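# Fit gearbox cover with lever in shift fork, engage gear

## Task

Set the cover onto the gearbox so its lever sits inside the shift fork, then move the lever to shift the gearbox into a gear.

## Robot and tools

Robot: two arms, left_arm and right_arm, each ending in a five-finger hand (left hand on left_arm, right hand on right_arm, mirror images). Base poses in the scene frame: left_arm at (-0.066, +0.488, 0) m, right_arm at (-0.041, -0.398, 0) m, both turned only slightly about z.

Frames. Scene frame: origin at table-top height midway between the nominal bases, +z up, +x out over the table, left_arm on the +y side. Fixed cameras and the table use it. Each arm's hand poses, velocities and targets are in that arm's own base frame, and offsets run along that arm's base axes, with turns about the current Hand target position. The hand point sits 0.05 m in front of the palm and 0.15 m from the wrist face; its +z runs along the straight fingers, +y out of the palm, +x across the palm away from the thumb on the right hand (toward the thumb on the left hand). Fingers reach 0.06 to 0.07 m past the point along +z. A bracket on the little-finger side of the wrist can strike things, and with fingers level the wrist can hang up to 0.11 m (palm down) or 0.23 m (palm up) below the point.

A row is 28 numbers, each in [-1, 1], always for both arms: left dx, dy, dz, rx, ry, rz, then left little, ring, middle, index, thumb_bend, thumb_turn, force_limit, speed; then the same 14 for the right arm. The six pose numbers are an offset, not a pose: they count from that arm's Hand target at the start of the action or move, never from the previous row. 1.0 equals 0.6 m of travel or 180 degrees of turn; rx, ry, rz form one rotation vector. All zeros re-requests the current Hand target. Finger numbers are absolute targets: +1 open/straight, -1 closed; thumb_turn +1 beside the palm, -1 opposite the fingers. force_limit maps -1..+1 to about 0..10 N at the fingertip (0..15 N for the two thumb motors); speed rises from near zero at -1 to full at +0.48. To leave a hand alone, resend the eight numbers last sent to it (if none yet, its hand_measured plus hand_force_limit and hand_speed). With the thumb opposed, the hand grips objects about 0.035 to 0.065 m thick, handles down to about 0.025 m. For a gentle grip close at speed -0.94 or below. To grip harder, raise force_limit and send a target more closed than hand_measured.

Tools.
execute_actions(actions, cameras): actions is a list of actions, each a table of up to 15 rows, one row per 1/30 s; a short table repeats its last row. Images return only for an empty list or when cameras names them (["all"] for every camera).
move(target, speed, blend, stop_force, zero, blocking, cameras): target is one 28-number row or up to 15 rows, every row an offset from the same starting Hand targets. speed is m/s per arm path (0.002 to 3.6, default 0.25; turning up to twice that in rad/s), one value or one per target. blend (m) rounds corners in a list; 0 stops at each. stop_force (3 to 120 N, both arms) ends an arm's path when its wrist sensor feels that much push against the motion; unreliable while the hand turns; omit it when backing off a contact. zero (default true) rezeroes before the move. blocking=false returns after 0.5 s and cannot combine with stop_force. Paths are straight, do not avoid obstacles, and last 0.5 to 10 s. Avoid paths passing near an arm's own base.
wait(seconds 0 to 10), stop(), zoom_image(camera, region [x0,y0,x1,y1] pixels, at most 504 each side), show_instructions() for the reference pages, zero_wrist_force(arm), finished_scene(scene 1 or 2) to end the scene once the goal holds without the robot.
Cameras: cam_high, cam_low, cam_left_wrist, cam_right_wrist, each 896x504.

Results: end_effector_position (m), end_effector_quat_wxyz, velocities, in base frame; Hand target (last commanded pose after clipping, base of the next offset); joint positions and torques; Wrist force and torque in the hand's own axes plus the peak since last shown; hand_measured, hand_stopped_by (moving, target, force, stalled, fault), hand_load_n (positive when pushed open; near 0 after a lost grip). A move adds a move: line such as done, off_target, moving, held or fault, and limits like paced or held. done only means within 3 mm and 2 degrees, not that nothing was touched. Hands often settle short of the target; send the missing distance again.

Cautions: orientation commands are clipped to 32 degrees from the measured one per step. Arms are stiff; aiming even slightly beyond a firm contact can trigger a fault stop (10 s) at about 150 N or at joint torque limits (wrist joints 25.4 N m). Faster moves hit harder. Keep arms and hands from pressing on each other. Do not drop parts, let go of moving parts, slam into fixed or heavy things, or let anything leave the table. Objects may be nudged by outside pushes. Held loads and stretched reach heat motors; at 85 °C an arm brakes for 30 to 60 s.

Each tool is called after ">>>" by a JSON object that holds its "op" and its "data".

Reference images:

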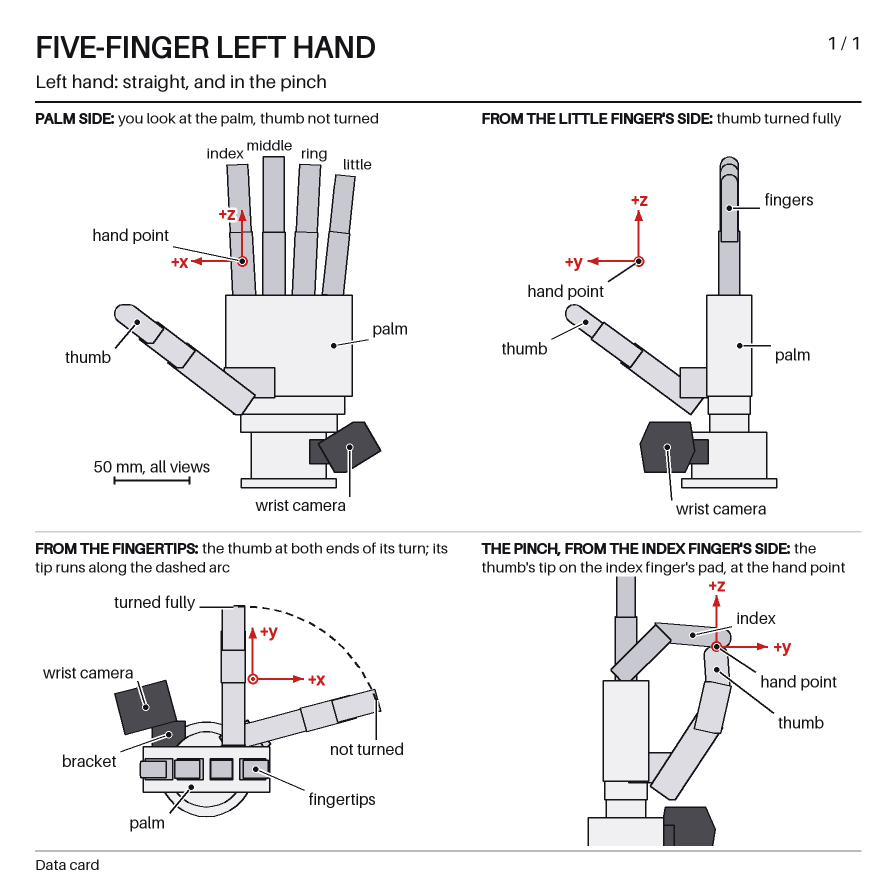

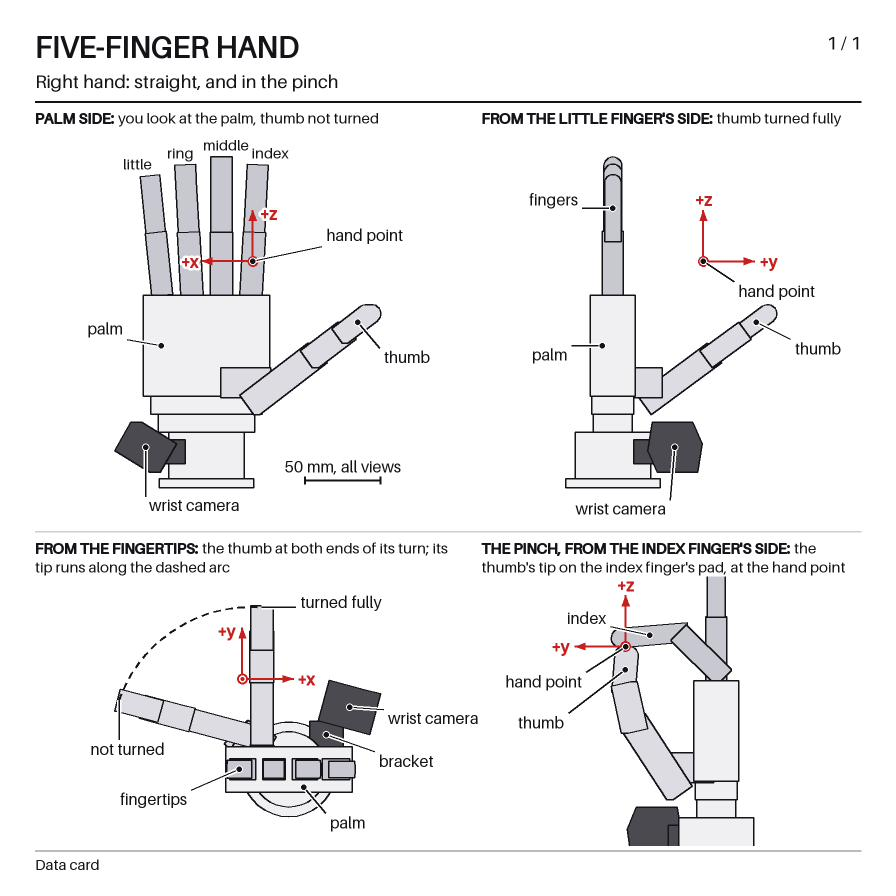

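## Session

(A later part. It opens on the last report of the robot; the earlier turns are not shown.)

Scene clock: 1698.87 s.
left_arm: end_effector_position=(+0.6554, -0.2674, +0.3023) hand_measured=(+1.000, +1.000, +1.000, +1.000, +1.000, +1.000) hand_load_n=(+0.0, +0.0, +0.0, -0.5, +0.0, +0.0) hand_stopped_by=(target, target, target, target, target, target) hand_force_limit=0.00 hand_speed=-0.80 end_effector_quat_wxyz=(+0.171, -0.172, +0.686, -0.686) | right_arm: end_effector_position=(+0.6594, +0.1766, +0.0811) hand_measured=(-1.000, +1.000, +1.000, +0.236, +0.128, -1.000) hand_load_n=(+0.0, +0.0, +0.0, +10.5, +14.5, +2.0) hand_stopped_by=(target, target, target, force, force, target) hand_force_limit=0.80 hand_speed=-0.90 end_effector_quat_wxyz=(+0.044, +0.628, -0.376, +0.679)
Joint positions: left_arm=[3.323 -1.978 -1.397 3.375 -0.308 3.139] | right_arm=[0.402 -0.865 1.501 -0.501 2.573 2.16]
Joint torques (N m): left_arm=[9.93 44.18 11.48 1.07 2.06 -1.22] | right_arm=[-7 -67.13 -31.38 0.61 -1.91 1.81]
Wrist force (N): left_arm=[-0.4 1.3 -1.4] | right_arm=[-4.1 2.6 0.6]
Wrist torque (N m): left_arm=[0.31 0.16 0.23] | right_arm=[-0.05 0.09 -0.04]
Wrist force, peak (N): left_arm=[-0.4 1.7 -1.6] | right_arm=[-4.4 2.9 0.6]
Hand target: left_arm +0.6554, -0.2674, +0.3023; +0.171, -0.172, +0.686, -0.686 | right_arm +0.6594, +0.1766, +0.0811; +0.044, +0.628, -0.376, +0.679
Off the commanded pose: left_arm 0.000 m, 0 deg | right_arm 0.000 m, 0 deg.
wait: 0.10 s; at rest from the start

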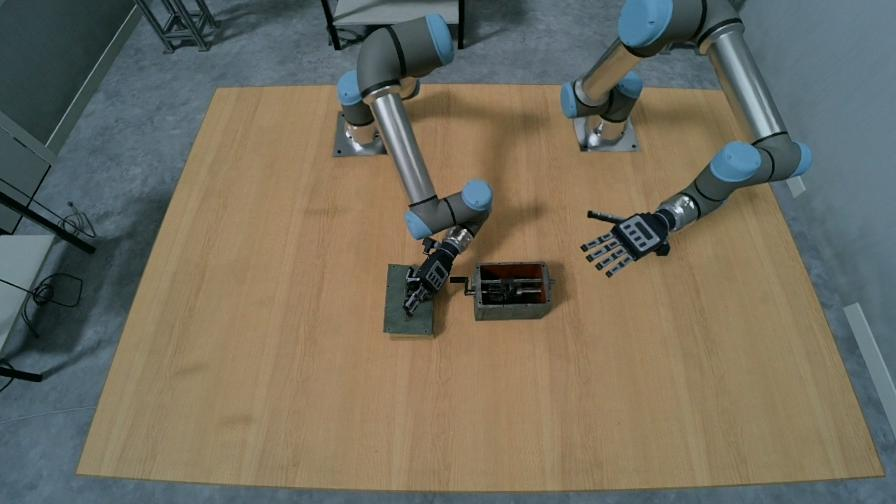

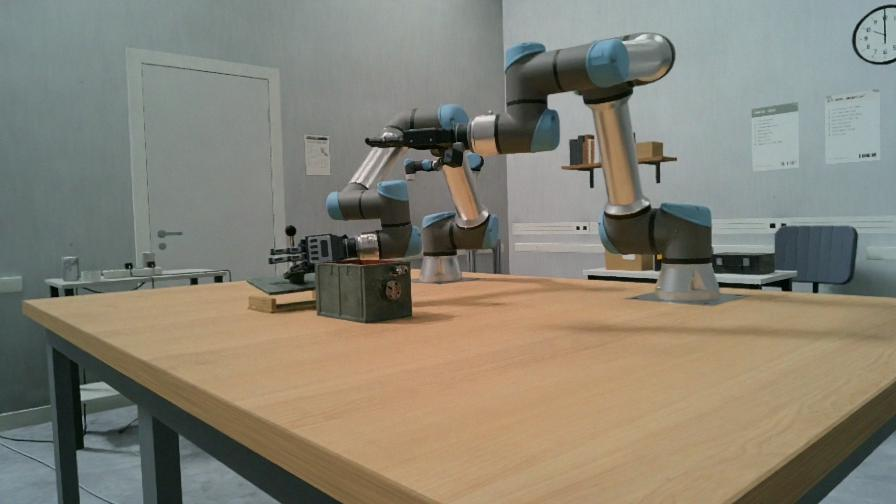

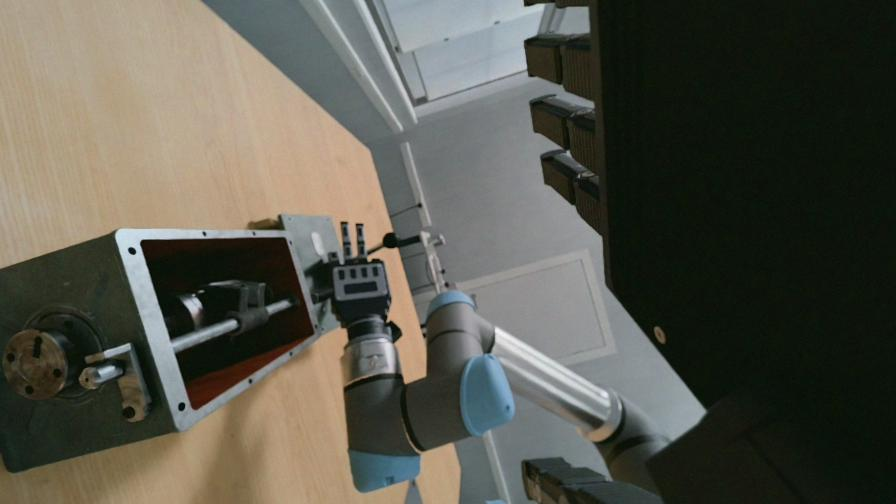

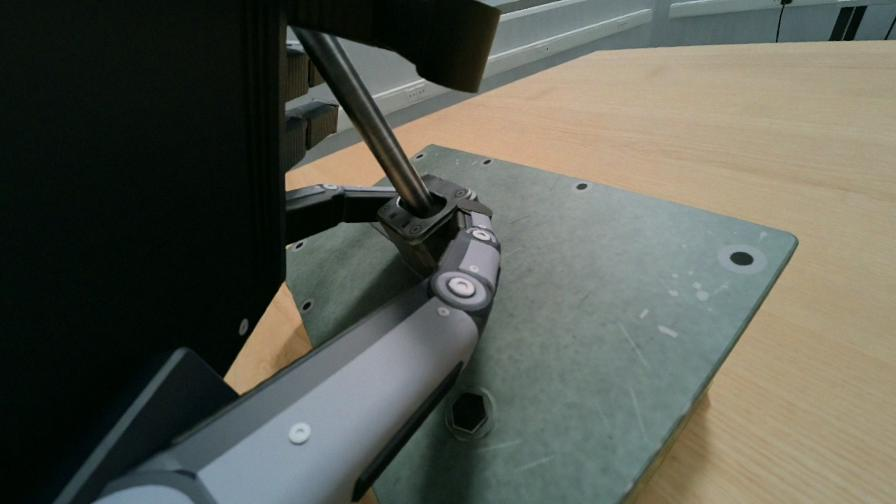

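>>> {"op": "move", "data": {"target": [[0,0,0,0,0,0,1,1,1,1,1,1,0,-0.8,0,0,0.15,0,0,0,-1,1,1,-0.6,-0.7,-1,0.8,-0.9],[0,0,0,0,0,0,1,1,1,1,1,1,0,-0.8,-0.0417,-0.0525,0.3666,0,0,0,-1,1,1,-0.6,-0.7,-1,0.8,-0.9]], "speed": 0.14, "blend": 0.03, "cameras": ["all"]}}

Scene clock: 1713.63 s.
left_arm: end_effector_position=(+0.6554, -0.2674, +0.3023) hand_measured=(+1.000, +1.000, +1.000, +1.000, +1.000, +1.000) hand_load_n=(+0.0, +0.0, +0.0, +0.0, +0.0, +0.0) hand_stopped_by=(target, target, target, target, target, target) hand_force_limit=0.00 hand_speed=-0.80 end_effector_quat_wxyz=(+0.171, -0.172, +0.686, -0.686) | right_arm: end_effector_position=(+0.6343, +0.1452, +0.3009) hand_measured=(-1.000, +1.000, +1.000, +0.236, +0.128, -1.000) hand_load_n=(+0.0, +0.0, +0.0, +10.5, +14.5, +1.5) hand_stopped_by=(target, target, target, force, force, target) hand_force_limit=0.80 hand_speed=-0.90 end_effector_quat_wxyz=(+0.044, +0.628, -0.376, +0.679)
Joint positions: left_arm=[3.323 -1.978 -1.397 3.375 -0.308 3.139] | right_arm=[0.366 -1.167 1.374 -0.078 2.538 2.152]
Joint torques (N m): left_arm=[9.79 43.94 11.96 1.05 2.1 -1.24] | right_arm=[-9.46 -57.27 -35.16 0.74 -2.33 1.93]
Wrist force (N): left_arm=[-0.4 1.4 -1.5] | right_arm=[-4.1 2.6 0.3]
Wrist torque (N m): left_arm=[0.33 0.16 0.23] | right_arm=[-0.04 0.11 -0.23]
Wrist force, peak (N): left_arm=[-0.4 1.6 -1.9] | right_arm=[-5.4 3.4 0.6]
Hand target: left_arm +0.6554, -0.2674, +0.3023; +0.171, -0.172, +0.686, -0.686 | right_arm +0.6343, +0.1451, +0.3010; +0.044, +0.628, -0.376, +0.679
Off the commanded pose: left_arm 0.000 m, 0 deg | right_arm 0.000 m, 0 deg.
move: done

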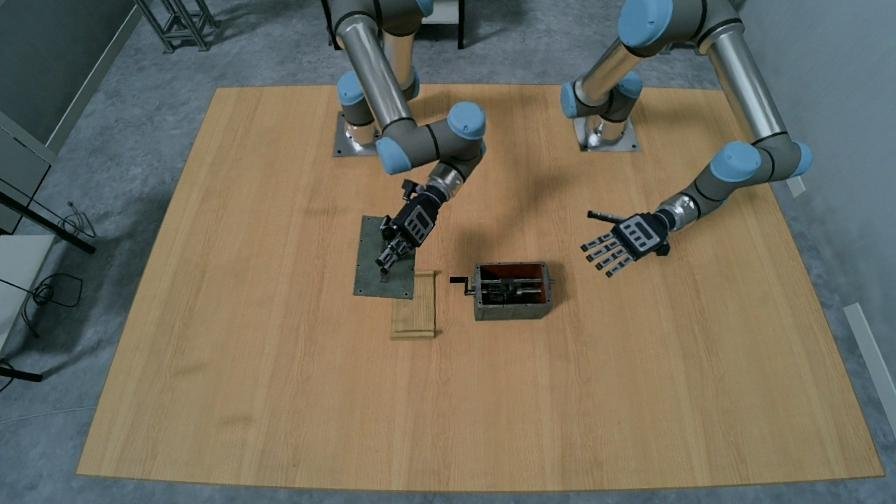

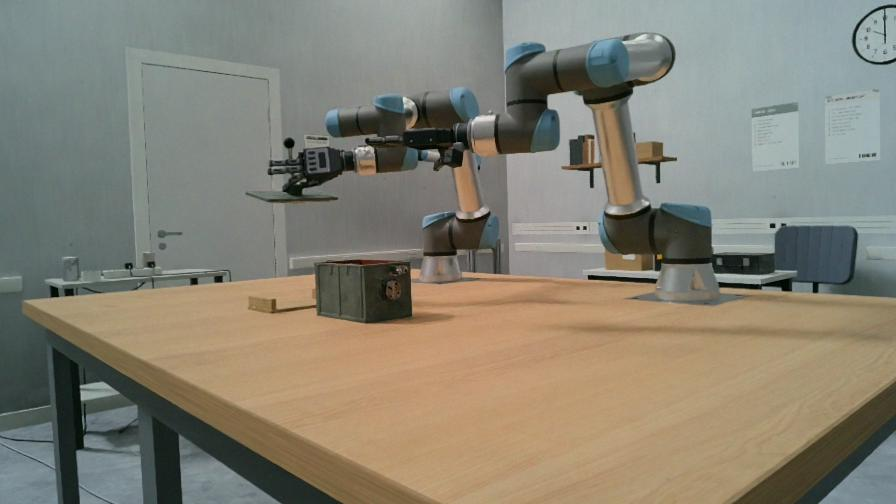

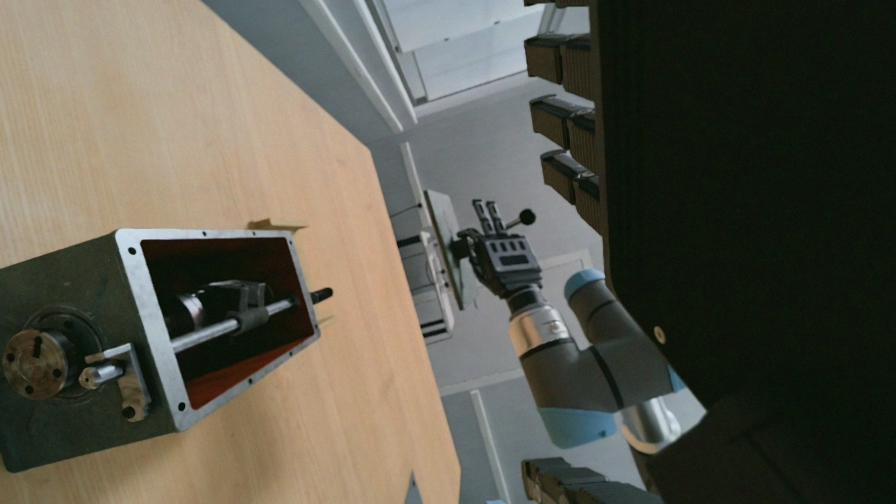

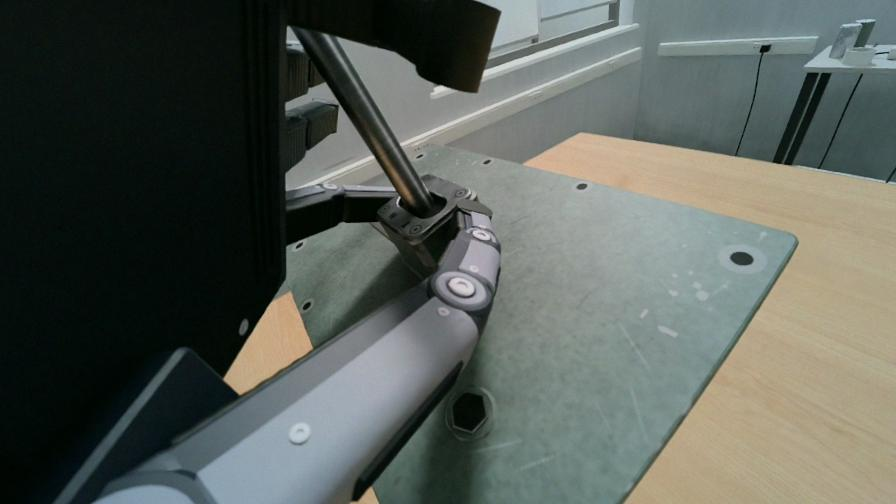

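>>> {"op": "zoom_image", "data": {"camera": "cam_low", "region": [230, 125, 380, 215]}}

>>> {"op": "zoom_image", "data": {"camera": "cam_left_wrist", "region": [400, 170, 560, 330]}}

Scaled by 3.360 from the camera's 896x504 image, which has a finer 1280x720 frame.

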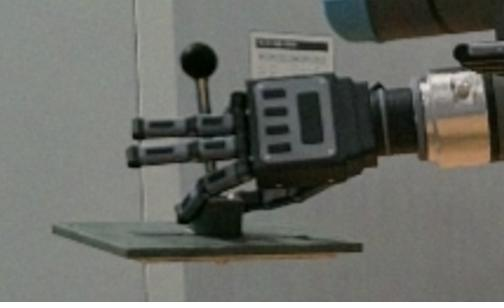

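Scaled by 3.150 from the camera's 896x504 image, which has a finer 1280x720 frame.

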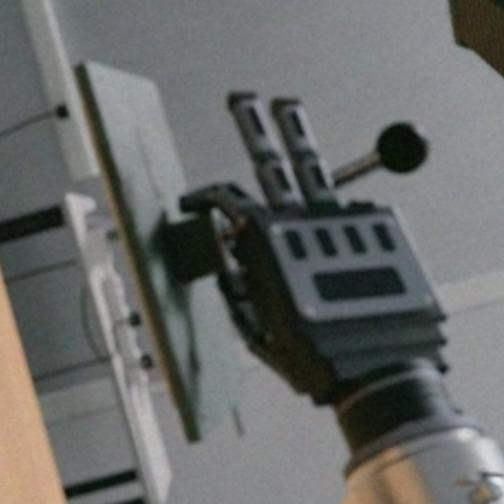

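>>> {"op": "move", "data": {"target": [0,0,0,0,0,0,1,1,1,1,1,1,0,-0.8,0,0,0,0.0468,-0.0106,0,-1,1,1,-0.6,-0.7,-1,0.8,-0.9], "speed": 0.12, "cameras": ["cam_high","cam_low","cam_left_wrist"]}}

>>> {"op": "zoom_image", "data": {"camera": "cam_low", "region": [230, 125, 380, 215]}}

>>> {"op": "zoom_image", "data": {"camera": "cam_left_wrist", "region": [400, 170, 560, 330]}}

Scene clock: 1776.23 s.
left_arm: end_effector_position=(+0.6554, -0.2674, +0.3023) hand_measured=(+1.000, +1.000, +1.000, +1.000, +1.000, +1.000) hand_load_n=(+0.0, +0.0, +0.0, +0.0, +0.0, -0.5) hand_stopped_by=(target, target, target, target, target, target) hand_force_limit=0.00 hand_speed=-0.80 end_effector_quat_wxyz=(+0.171, -0.172, +0.686, -0.686) | right_arm: end_effector_position=(+0.6343, +0.1451, +0.3011) hand_measured=(-1.000, +1.000, +1.000, +0.236, +0.128, -1.000) hand_load_n=(+0.0, +0.0, +0.0, +10.0, +15.0, +1.5) hand_stopped_by=(target, target, target, force, force, target) hand_force_limit=0.80 hand_speed=-0.90 end_effector_quat_wxyz=(-0.009, +0.618, -0.426, +0.660)
Joint positions: left_arm=[3.323 -1.978 -1.397 3.375 -0.308 3.139] | right_arm=[0.347 -1.177 1.344 0.047 2.497 2.359]
Joint torques (N m): left_arm=[8.95 43.61 11.19 0.96 2.06 -1.09] | right_arm=[-10.78 -51.13 -34.49 0.74 -2.09 2.04]
Wrist force (N): left_arm=[-0.1 1.4 -1.5] | right_arm=[-3.8 3.7 0.9]
Wrist torque (N m): left_arm=[0.32 0.11 0.25] | right_arm=[0.02 0.14 -0.26]
Wrist force, peak (N): left_arm=[-0.3 1.5 -1.8] | right_arm=[-3.8 3.8 1.0]
Hand target: left_arm +0.6554, -0.2674, +0.3023; +0.171, -0.172, +0.686, -0.686 | right_arm +0.6343, +0.1451, +0.3010; -0.009, +0.618, -0.426, +0.660
Off the commanded pose: left_arm 0.000 m, 0 deg | right_arm 0.000 m, 0 deg.
move: done
Images, in order (width x height): cam_high 896x504, cam_low 896x504, cam_left_wrist 896x504.

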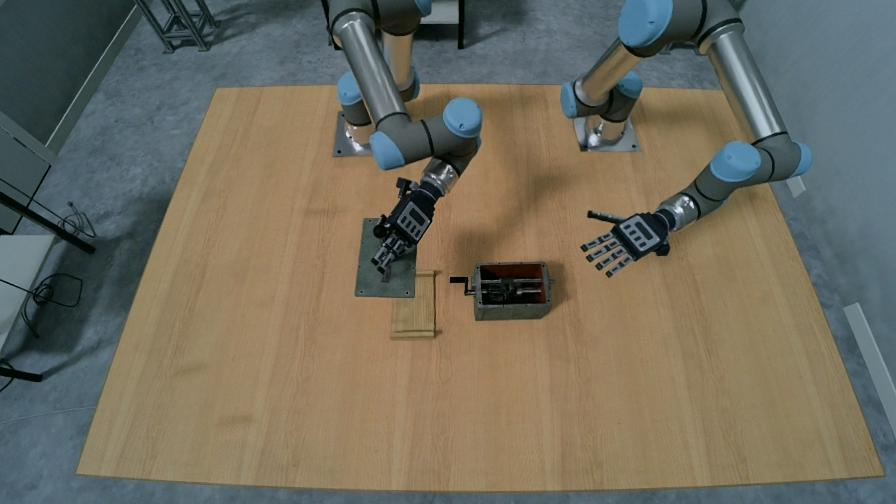

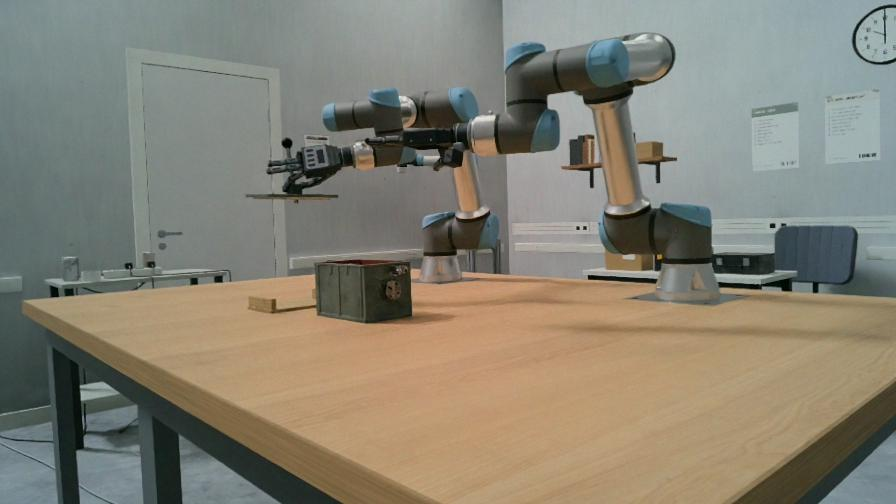

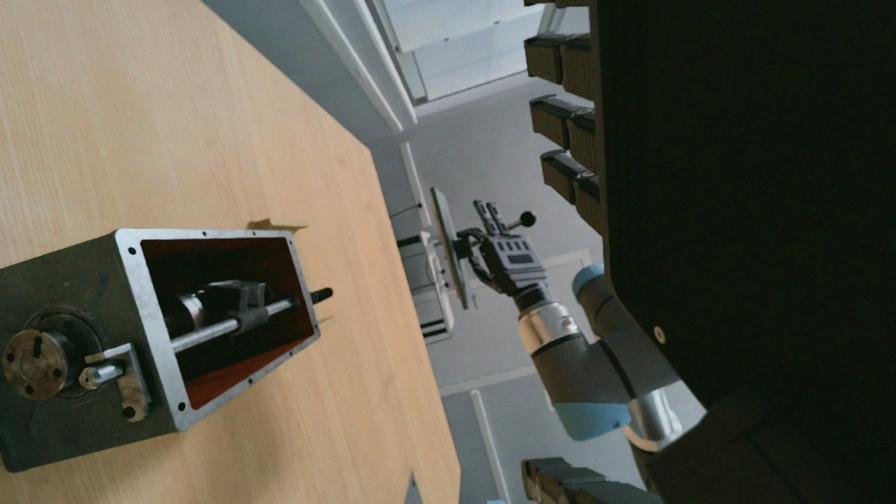

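Scaled by 3.360 from the camera's 896x504 image, which has a finer 1280x720 frame.

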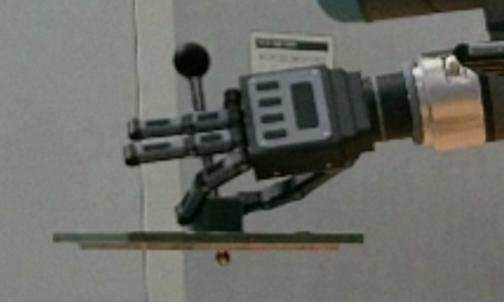

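Scaled by 3.150 from the camera's 896x504 image, which has a finer 1280x720 frame.

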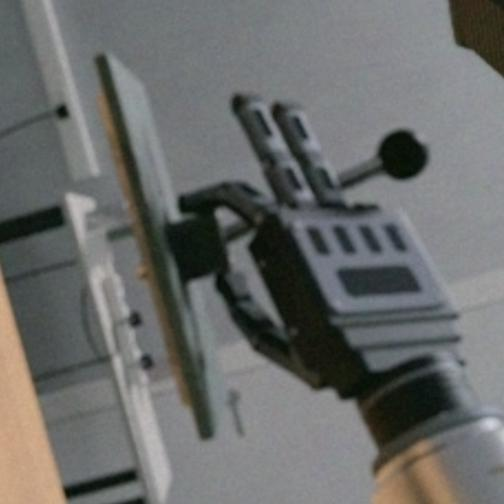

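>>> {"op": "zoom_image", "data": {"camera": "cam_low", "region": [110, 40, 310, 280]}}

>>> {"op": "zoom_image", "data": {"camera": "cam_low", "region": [260, 135, 320, 205]}}

>>> {"op": "zoom_image", "data": {"camera": "cam_low", "region": [300, 240, 430, 330]}}

Scaled by 2.100 from the camera's 896x504 image, which has a finer 1280x720 frame.

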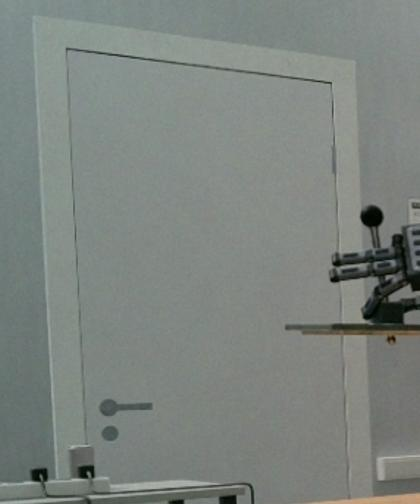

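Scaled by 7.200 from the camera's 896x504 image, which has a finer 1280x720 frame.

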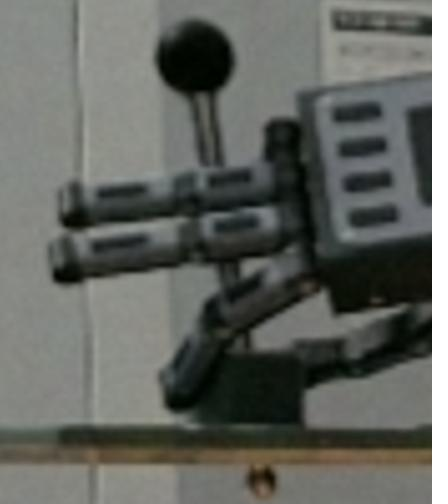

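Scaled by 3.877 from the camera's 896x504 image, which has a finer 1280x720 frame.

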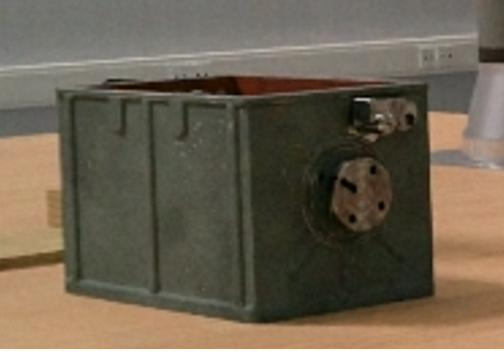

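>>> {"op": "zoom_image", "data": {"camera": "cam_left_wrist", "region": [420, 180, 480, 320]}}

>>> {"op": "zoom_image", "data": {"camera": "cam_high", "region": [345, 205, 445, 305]}}

Scaled by 3.600 from the camera's 896x504 image, which has a finer 1280x720 frame.

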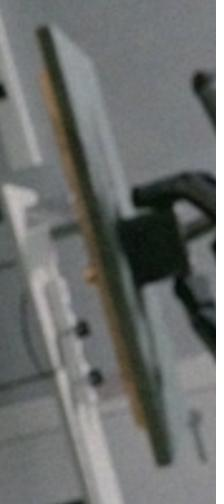

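Scaled by 5.040 from the camera's 896x504 image, which has a finer 1280x720 frame.

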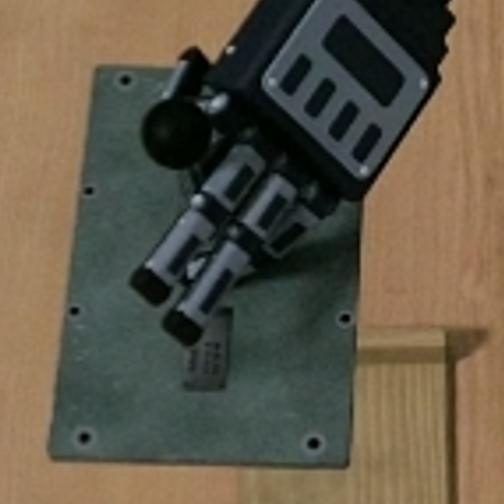

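>>> {"op": "zoom_image", "data": {"camera": "cam_left_wrist", "region": [100, 220, 340, 440]}}

>>> {"op": "zoom_image", "data": {"camera": "cam_left_wrist", "region": [170, 265, 310, 355]}}

>>> {"op": "zoom_image", "data": {"camera": "cam_high", "region": [440, 250, 570, 330]}}

Scaled by 2.100 from the camera's 896x504 image, which has a finer 1280x720 frame.

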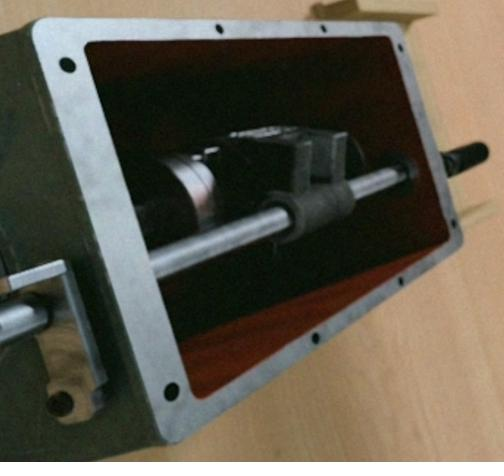

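Scaled by 3.600 from the camera's 896x504 image, which has a finer 1280x720 frame.

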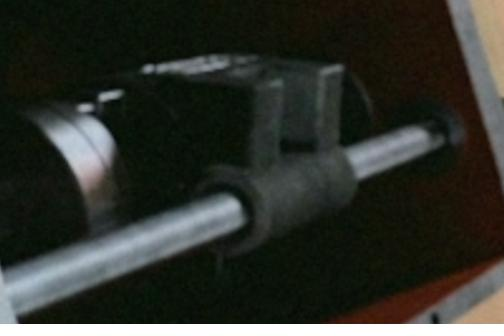

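Scaled by 3.877 from the camera's 896x504 image, which has a finer 1280x720 frame.

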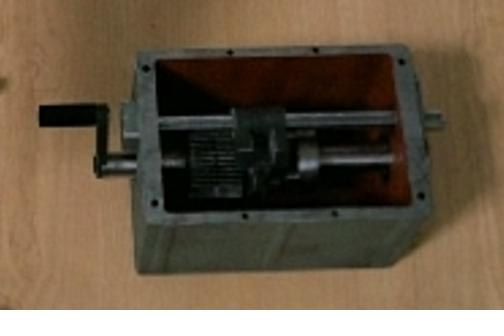

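>>> {"op": "zoom_image", "data": {"camera": "cam_high", "region": [475, 260, 551, 308]}}

Scaled by 6.632 from the camera's 896x504 image, which has a finer 1280x720 frame.

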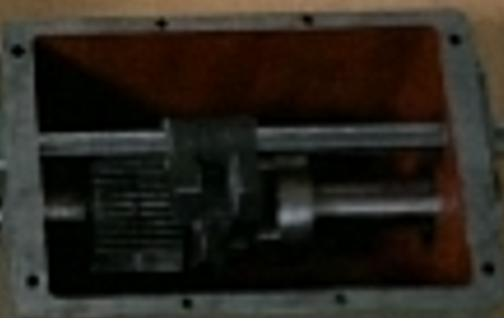

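>>> {"op": "move", "data": {"target": [[0.0043,0.133,0,0,0,0,1,1,1,1,1,1,0,-0.8,0,0,0,0,0,0.5,-1,1,1,-0.6,-0.7,-1,0.8,-0.9],[0.0043,0.133,0,0,0,0,1,1,1,1,1,1,0,-0.8,0.0295,0.4765,-0.0333,0,0,0.5,-1,1,1,-0.6,-0.7,-1,0.8,-0.9]], "speed": 0.16, "blend": 0.03, "cameras": ["all"]}}

Scene clock: 1956.73 s.
left_arm: end_effector_position=(+0.6580, -0.1876, +0.3023) hand_measured=(+1.000, +1.000, +1.000, +1.000, +1.000, +1.000) hand_load_n=(+0.0, +0.0, +0.0, +0.0, +0.0, +0.0) hand_stopped_by=(target, target, target, target, target, target) hand_force_limit=0.00 hand_speed=-0.80 end_effector_quat_wxyz=(+0.171, -0.172, +0.686, -0.686) | right_arm: end_effector_position=(+0.6520, +0.4310, +0.2810) hand_measured=(-1.000, +1.000, +1.000, +0.236, +0.128, -1.000) hand_load_n=(+0.0, +0.0, +0.0, +10.0, +15.0, +1.5) hand_stopped_by=(target, target, target, force, force, target) hand_force_limit=0.80 hand_speed=-0.90 end_effector_quat_wxyz=(-0.473, +0.738, +0.136, +0.461)
Joint positions: left_arm=[3.462 -1.987 -1.384 3.372 -0.169 3.139] | right_arm=[0.223 -1.162 1.373 -0.035 0.821 2.067]
Joint torques (N m): left_arm=[10.67 28.61 29.48 -1.12 2.36 1.94] | right_arm=[7.65 -34.93 -36.25 0.13 2.4 2.05]
Wrist force (N): left_arm=[-0.4 1.3 -1.6] | right_arm=[-3.7 3.8 1.0]
Wrist torque (N m): left_arm=[0.30 0.14 0.23] | right_arm=[0.04 0.13 -0.25]
Wrist force, peak (N): left_arm=[-0.3 1.7 -1.6] | right_arm=[-4.3 4.6 0.7]
Hand target: left_arm +0.6580, -0.1876, +0.3023; +0.171, -0.172, +0.686, -0.686 | right_arm +0.6520, +0.4310, +0.2810; -0.473, +0.738, +0.136, +0.461
Off the commanded pose: left_arm 0.000 m, 0 deg | right_arm 0.000 m, 0 deg.
move: done

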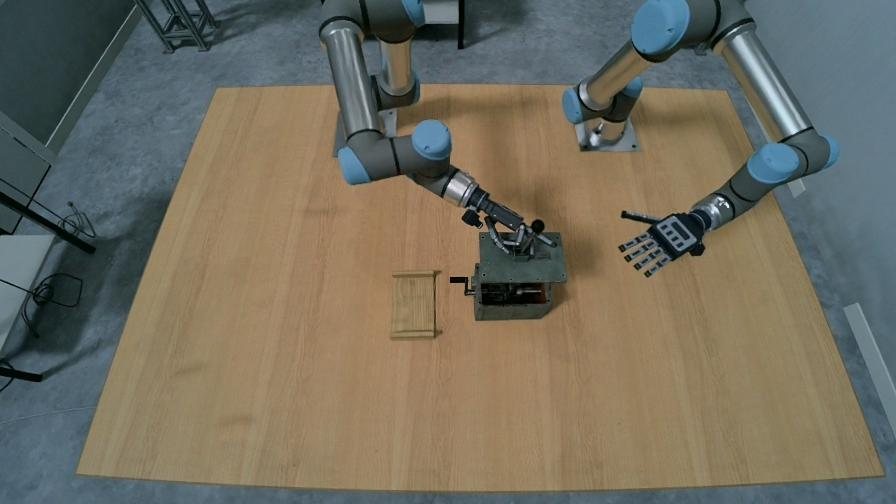

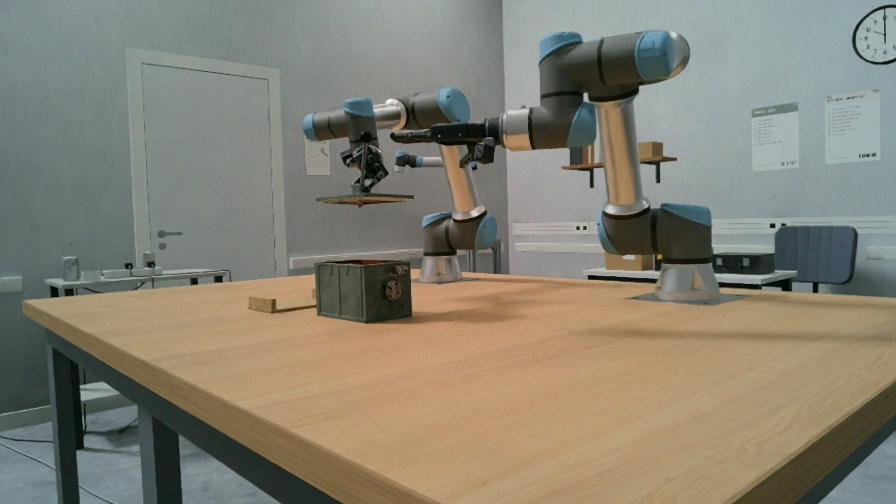

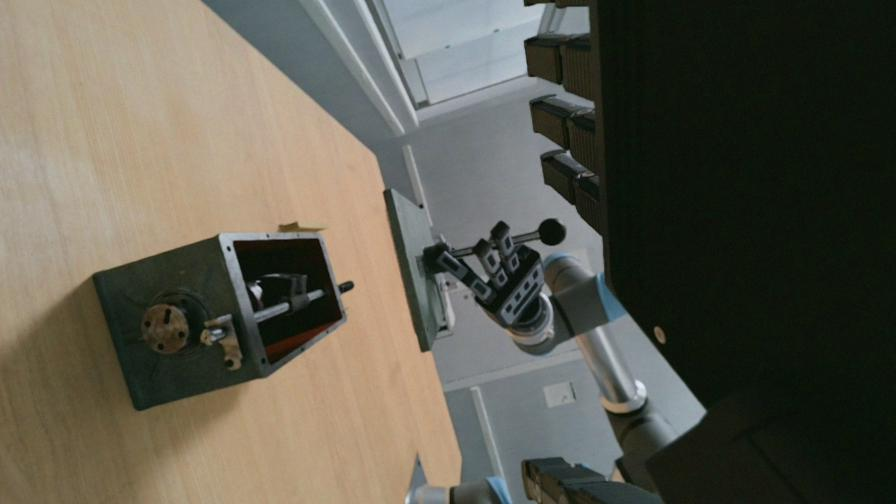

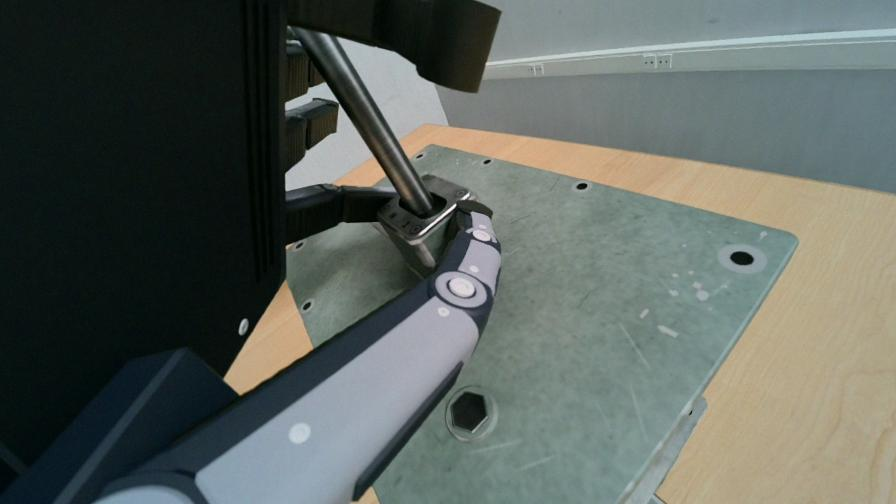

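>>> {"op": "zoom_image", "data": {"camera": "cam_low", "region": [305, 135, 425, 215]}}

>>> {"op": "zoom_image", "data": {"camera": "cam_high", "region": [455, 215, 585, 330]}}

Scaled by 4.200 from the camera's 896x504 image, which has a finer 1280x720 frame.

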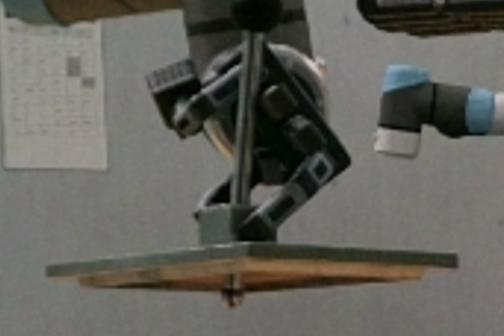

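Scaled by 3.877 from the camera's 896x504 image, which has a finer 1280x720 frame.

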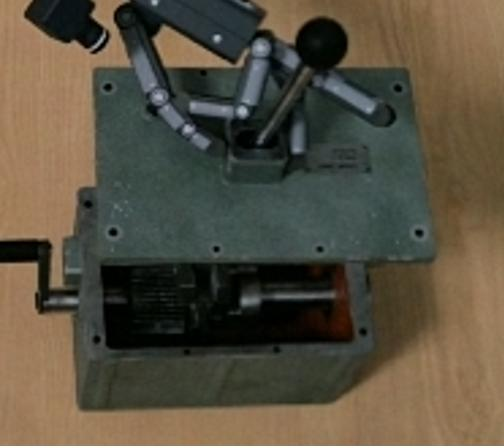

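>>> {"op": "zoom_image", "data": {"camera": "cam_low", "region": [310, 180, 420, 215]}}

>>> {"op": "zoom_image", "data": {"camera": "cam_low", "region": [310, 250, 420, 285]}}

>>> {"op": "zoom_image", "data": {"camera": "cam_high", "region": [470, 225, 580, 287]}}

Scaled by 4.582 from the camera's 896x504 image, which has a finer 1280x720 frame.

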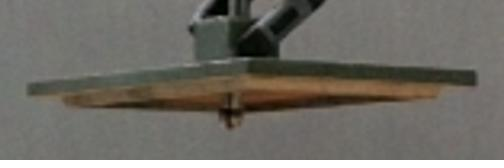

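Scaled by 4.582 from the camera's 896x504 image, which has a finer 1280x720 frame.

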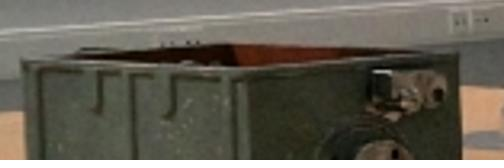

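Scaled by 4.582 from the camera's 896x504 image, which has a finer 1280x720 frame.

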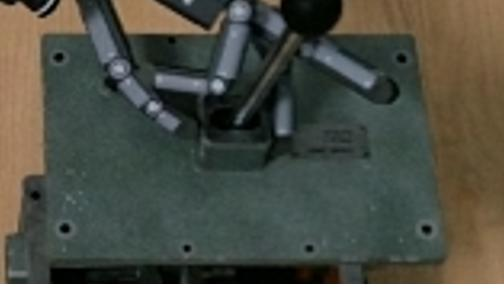

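>>> {"op": "move", "data": {"target": [0,0,0,0,0,0,1,1,1,1,1,1,0,-0.8,0,0,-0.1350,-0.0037,0.0146,0.0078,-1,1,1,-0.6,-0.7,-1,0.8,-0.9], "speed": 0.12, "cameras": ["cam_high","cam_low","cam_left_wrist"]}}

>>> {"op": "zoom_image", "data": {"camera": "cam_low", "region": [305, 205, 425, 285]}}

>>> {"op": "zoom_image", "data": {"camera": "cam_high", "region": [460, 235, 570, 325]}}

>>> {"op": "zoom_image", "data": {"camera": "cam_left_wrist", "region": [200, 170, 440, 400]}}

Scene clock: 2080.97 s.
left_arm: end_effector_position=(+0.6580, -0.1876, +0.3023) hand_measured=(+1.000, +1.000, +1.000, +1.000, +1.000, +1.000) hand_load_n=(+0.0, +0.0, -0.5, +0.0, +0.0, +0.0) hand_stopped_by=(target, target, target, target, target, target) hand_force_limit=0.00 hand_speed=-0.80 end_effector_quat_wxyz=(+0.171, -0.172, +0.686, -0.686) | right_arm: end_effector_position=(+0.6520, +0.4310, +0.2002) hand_measured=(-1.000, +1.000, +1.000, +0.236, +0.128, -1.000) hand_load_n=(+0.0, +0.0, +0.0, +10.0, +15.0, +1.5) hand_stopped_by=(target, target, target, force, force, target) hand_force_limit=0.80 hand_speed=-0.90 end_effector_quat_wxyz=(-0.477, +0.750, +0.137, +0.437)
Joint positions: left_arm=[3.462 -1.987 -1.384 3.372 -0.169 3.139] | right_arm=[0.215 -1.085 1.451 -0.136 0.79 2.056]
Joint torques (N m): left_arm=[10.92 28.79 29.53 -1.08 2.32 2.04] | right_arm=[-9.94 -36.81 -16.48 -3.55 -2.94 -2.54]
Wrist force (N): left_arm=[-0.3 1.5 -1.3] | right_arm=[-3.8 3.6 1.3]
Wrist torque (N m): left_arm=[0.31 0.12 0.23] | right_arm=[-0.04 0.17 -0.09]
Wrist force, peak (N): left_arm=[0.0 1.6 -1.6] | right_arm=[-4.6 4.7 1.4]
Hand target: left_arm +0.6580, -0.1876, +0.3023; +0.171, -0.172, +0.686, -0.686 | right_arm +0.6520, +0.4310, +0.2000; -0.477, +0.750, +0.137, +0.437
Off the commanded pose: left_arm 0.000 m, 0 deg | right_arm 0.000 m, 0 deg.
move: done
Images, in order (width x height): cam_high 896x504, cam_low 896x504, cam_left_wrist 896x504.

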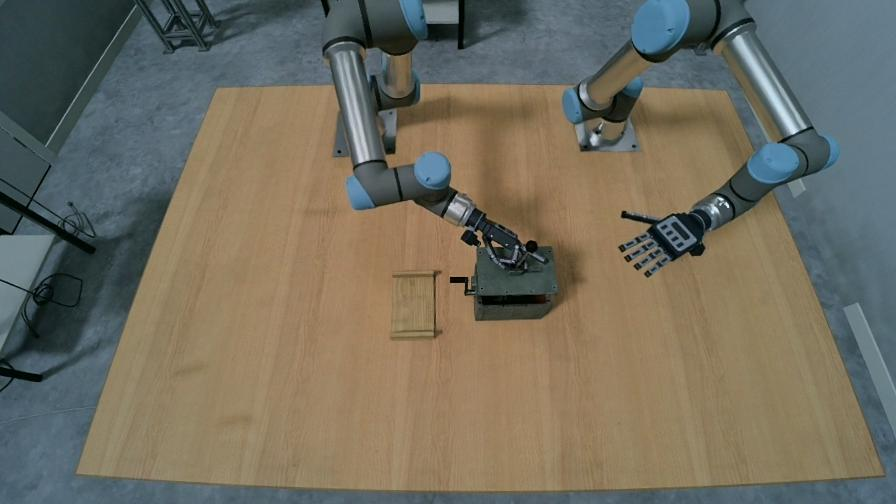

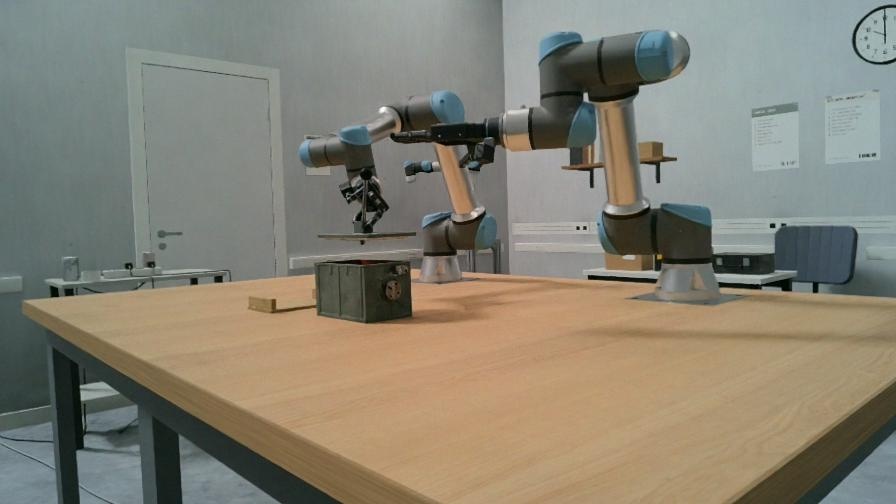

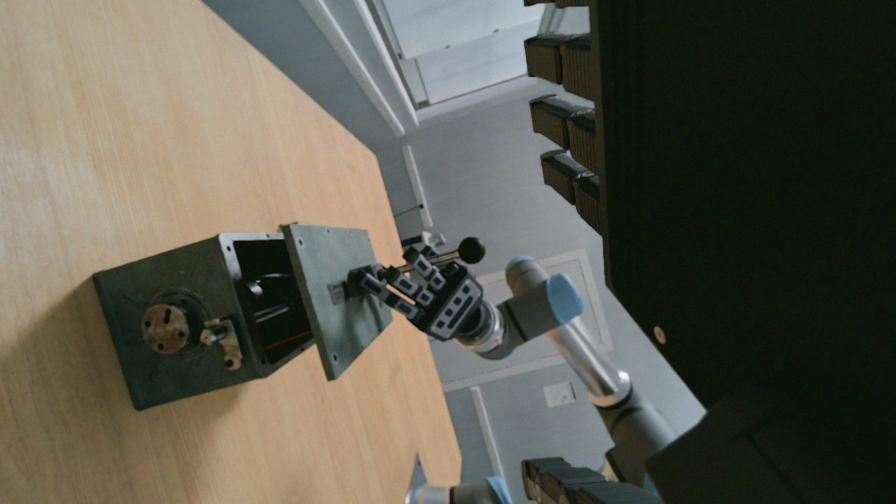

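Scaled by 4.200 from the camera's 896x504 image, which has a finer 1280x720 frame.

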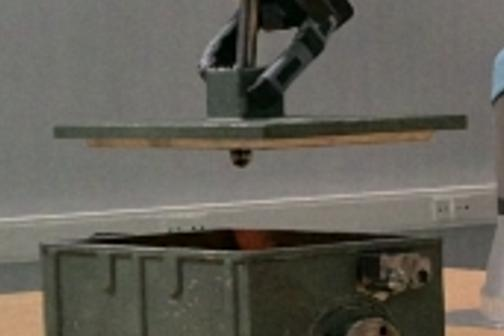

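Scaled by 4.582 from the camera's 896x504 image, which has a finer 1280x720 frame.

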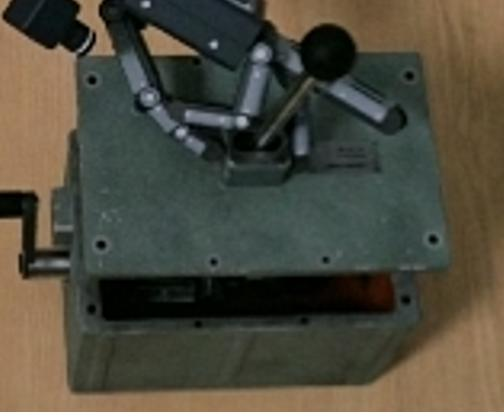

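Scaled by 2.100 from the camera's 896x504 image, which has a finer 1280x720 frame.

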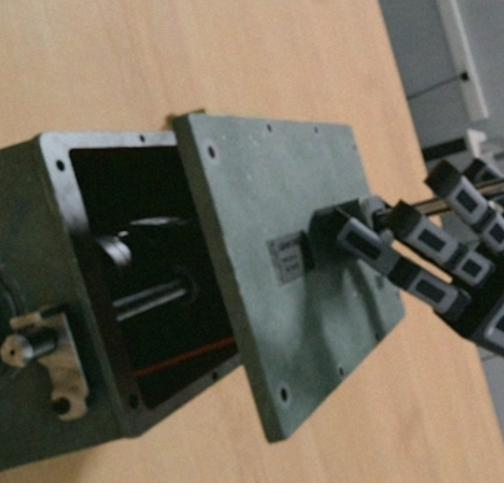

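>>> {"op": "zoom_image", "data": {"camera": "cam_low", "region": [312, 225, 422, 250]}}

>>> {"op": "zoom_image", "data": {"camera": "cam_low", "region": [312, 252, 422, 277]}}

Scaled by 4.582 from the camera's 896x504 image, which has a finer 1280x720 frame.

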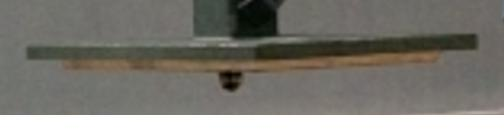

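Scaled by 4.582 from the camera's 896x504 image, which has a finer 1280x720 frame.

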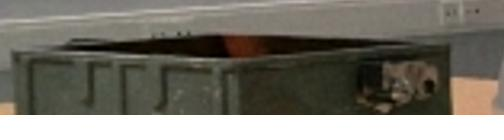

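>>> {"op": "zoom_image", "data": {"camera": "cam_low", "region": [330, 160, 410, 250]}}

Scaled by 5.600 from the camera's 896x504 image, which has a finer 1280x720 frame.

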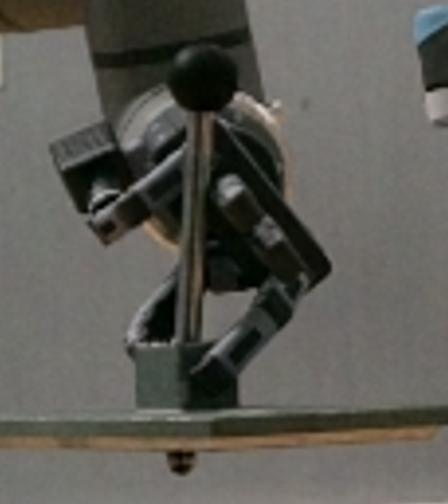

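>>> {"op": "zoom_image", "data": {"camera": "cam_left_wrist", "region": [280, 215, 400, 385]}}

>>> {"op": "zoom_image", "data": {"camera": "cam_high", "region": [475, 240, 565, 300]}}

Scaled by 2.965 from the camera's 896x504 image, which has a finer 1280x720 frame.

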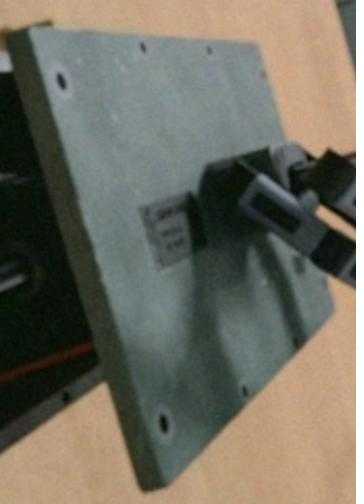

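Scaled by 5.600 from the camera's 896x504 image, which has a finer 1280x720 frame.

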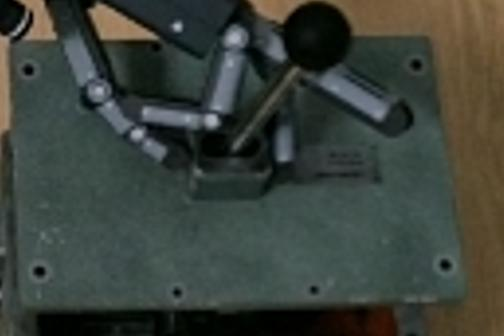

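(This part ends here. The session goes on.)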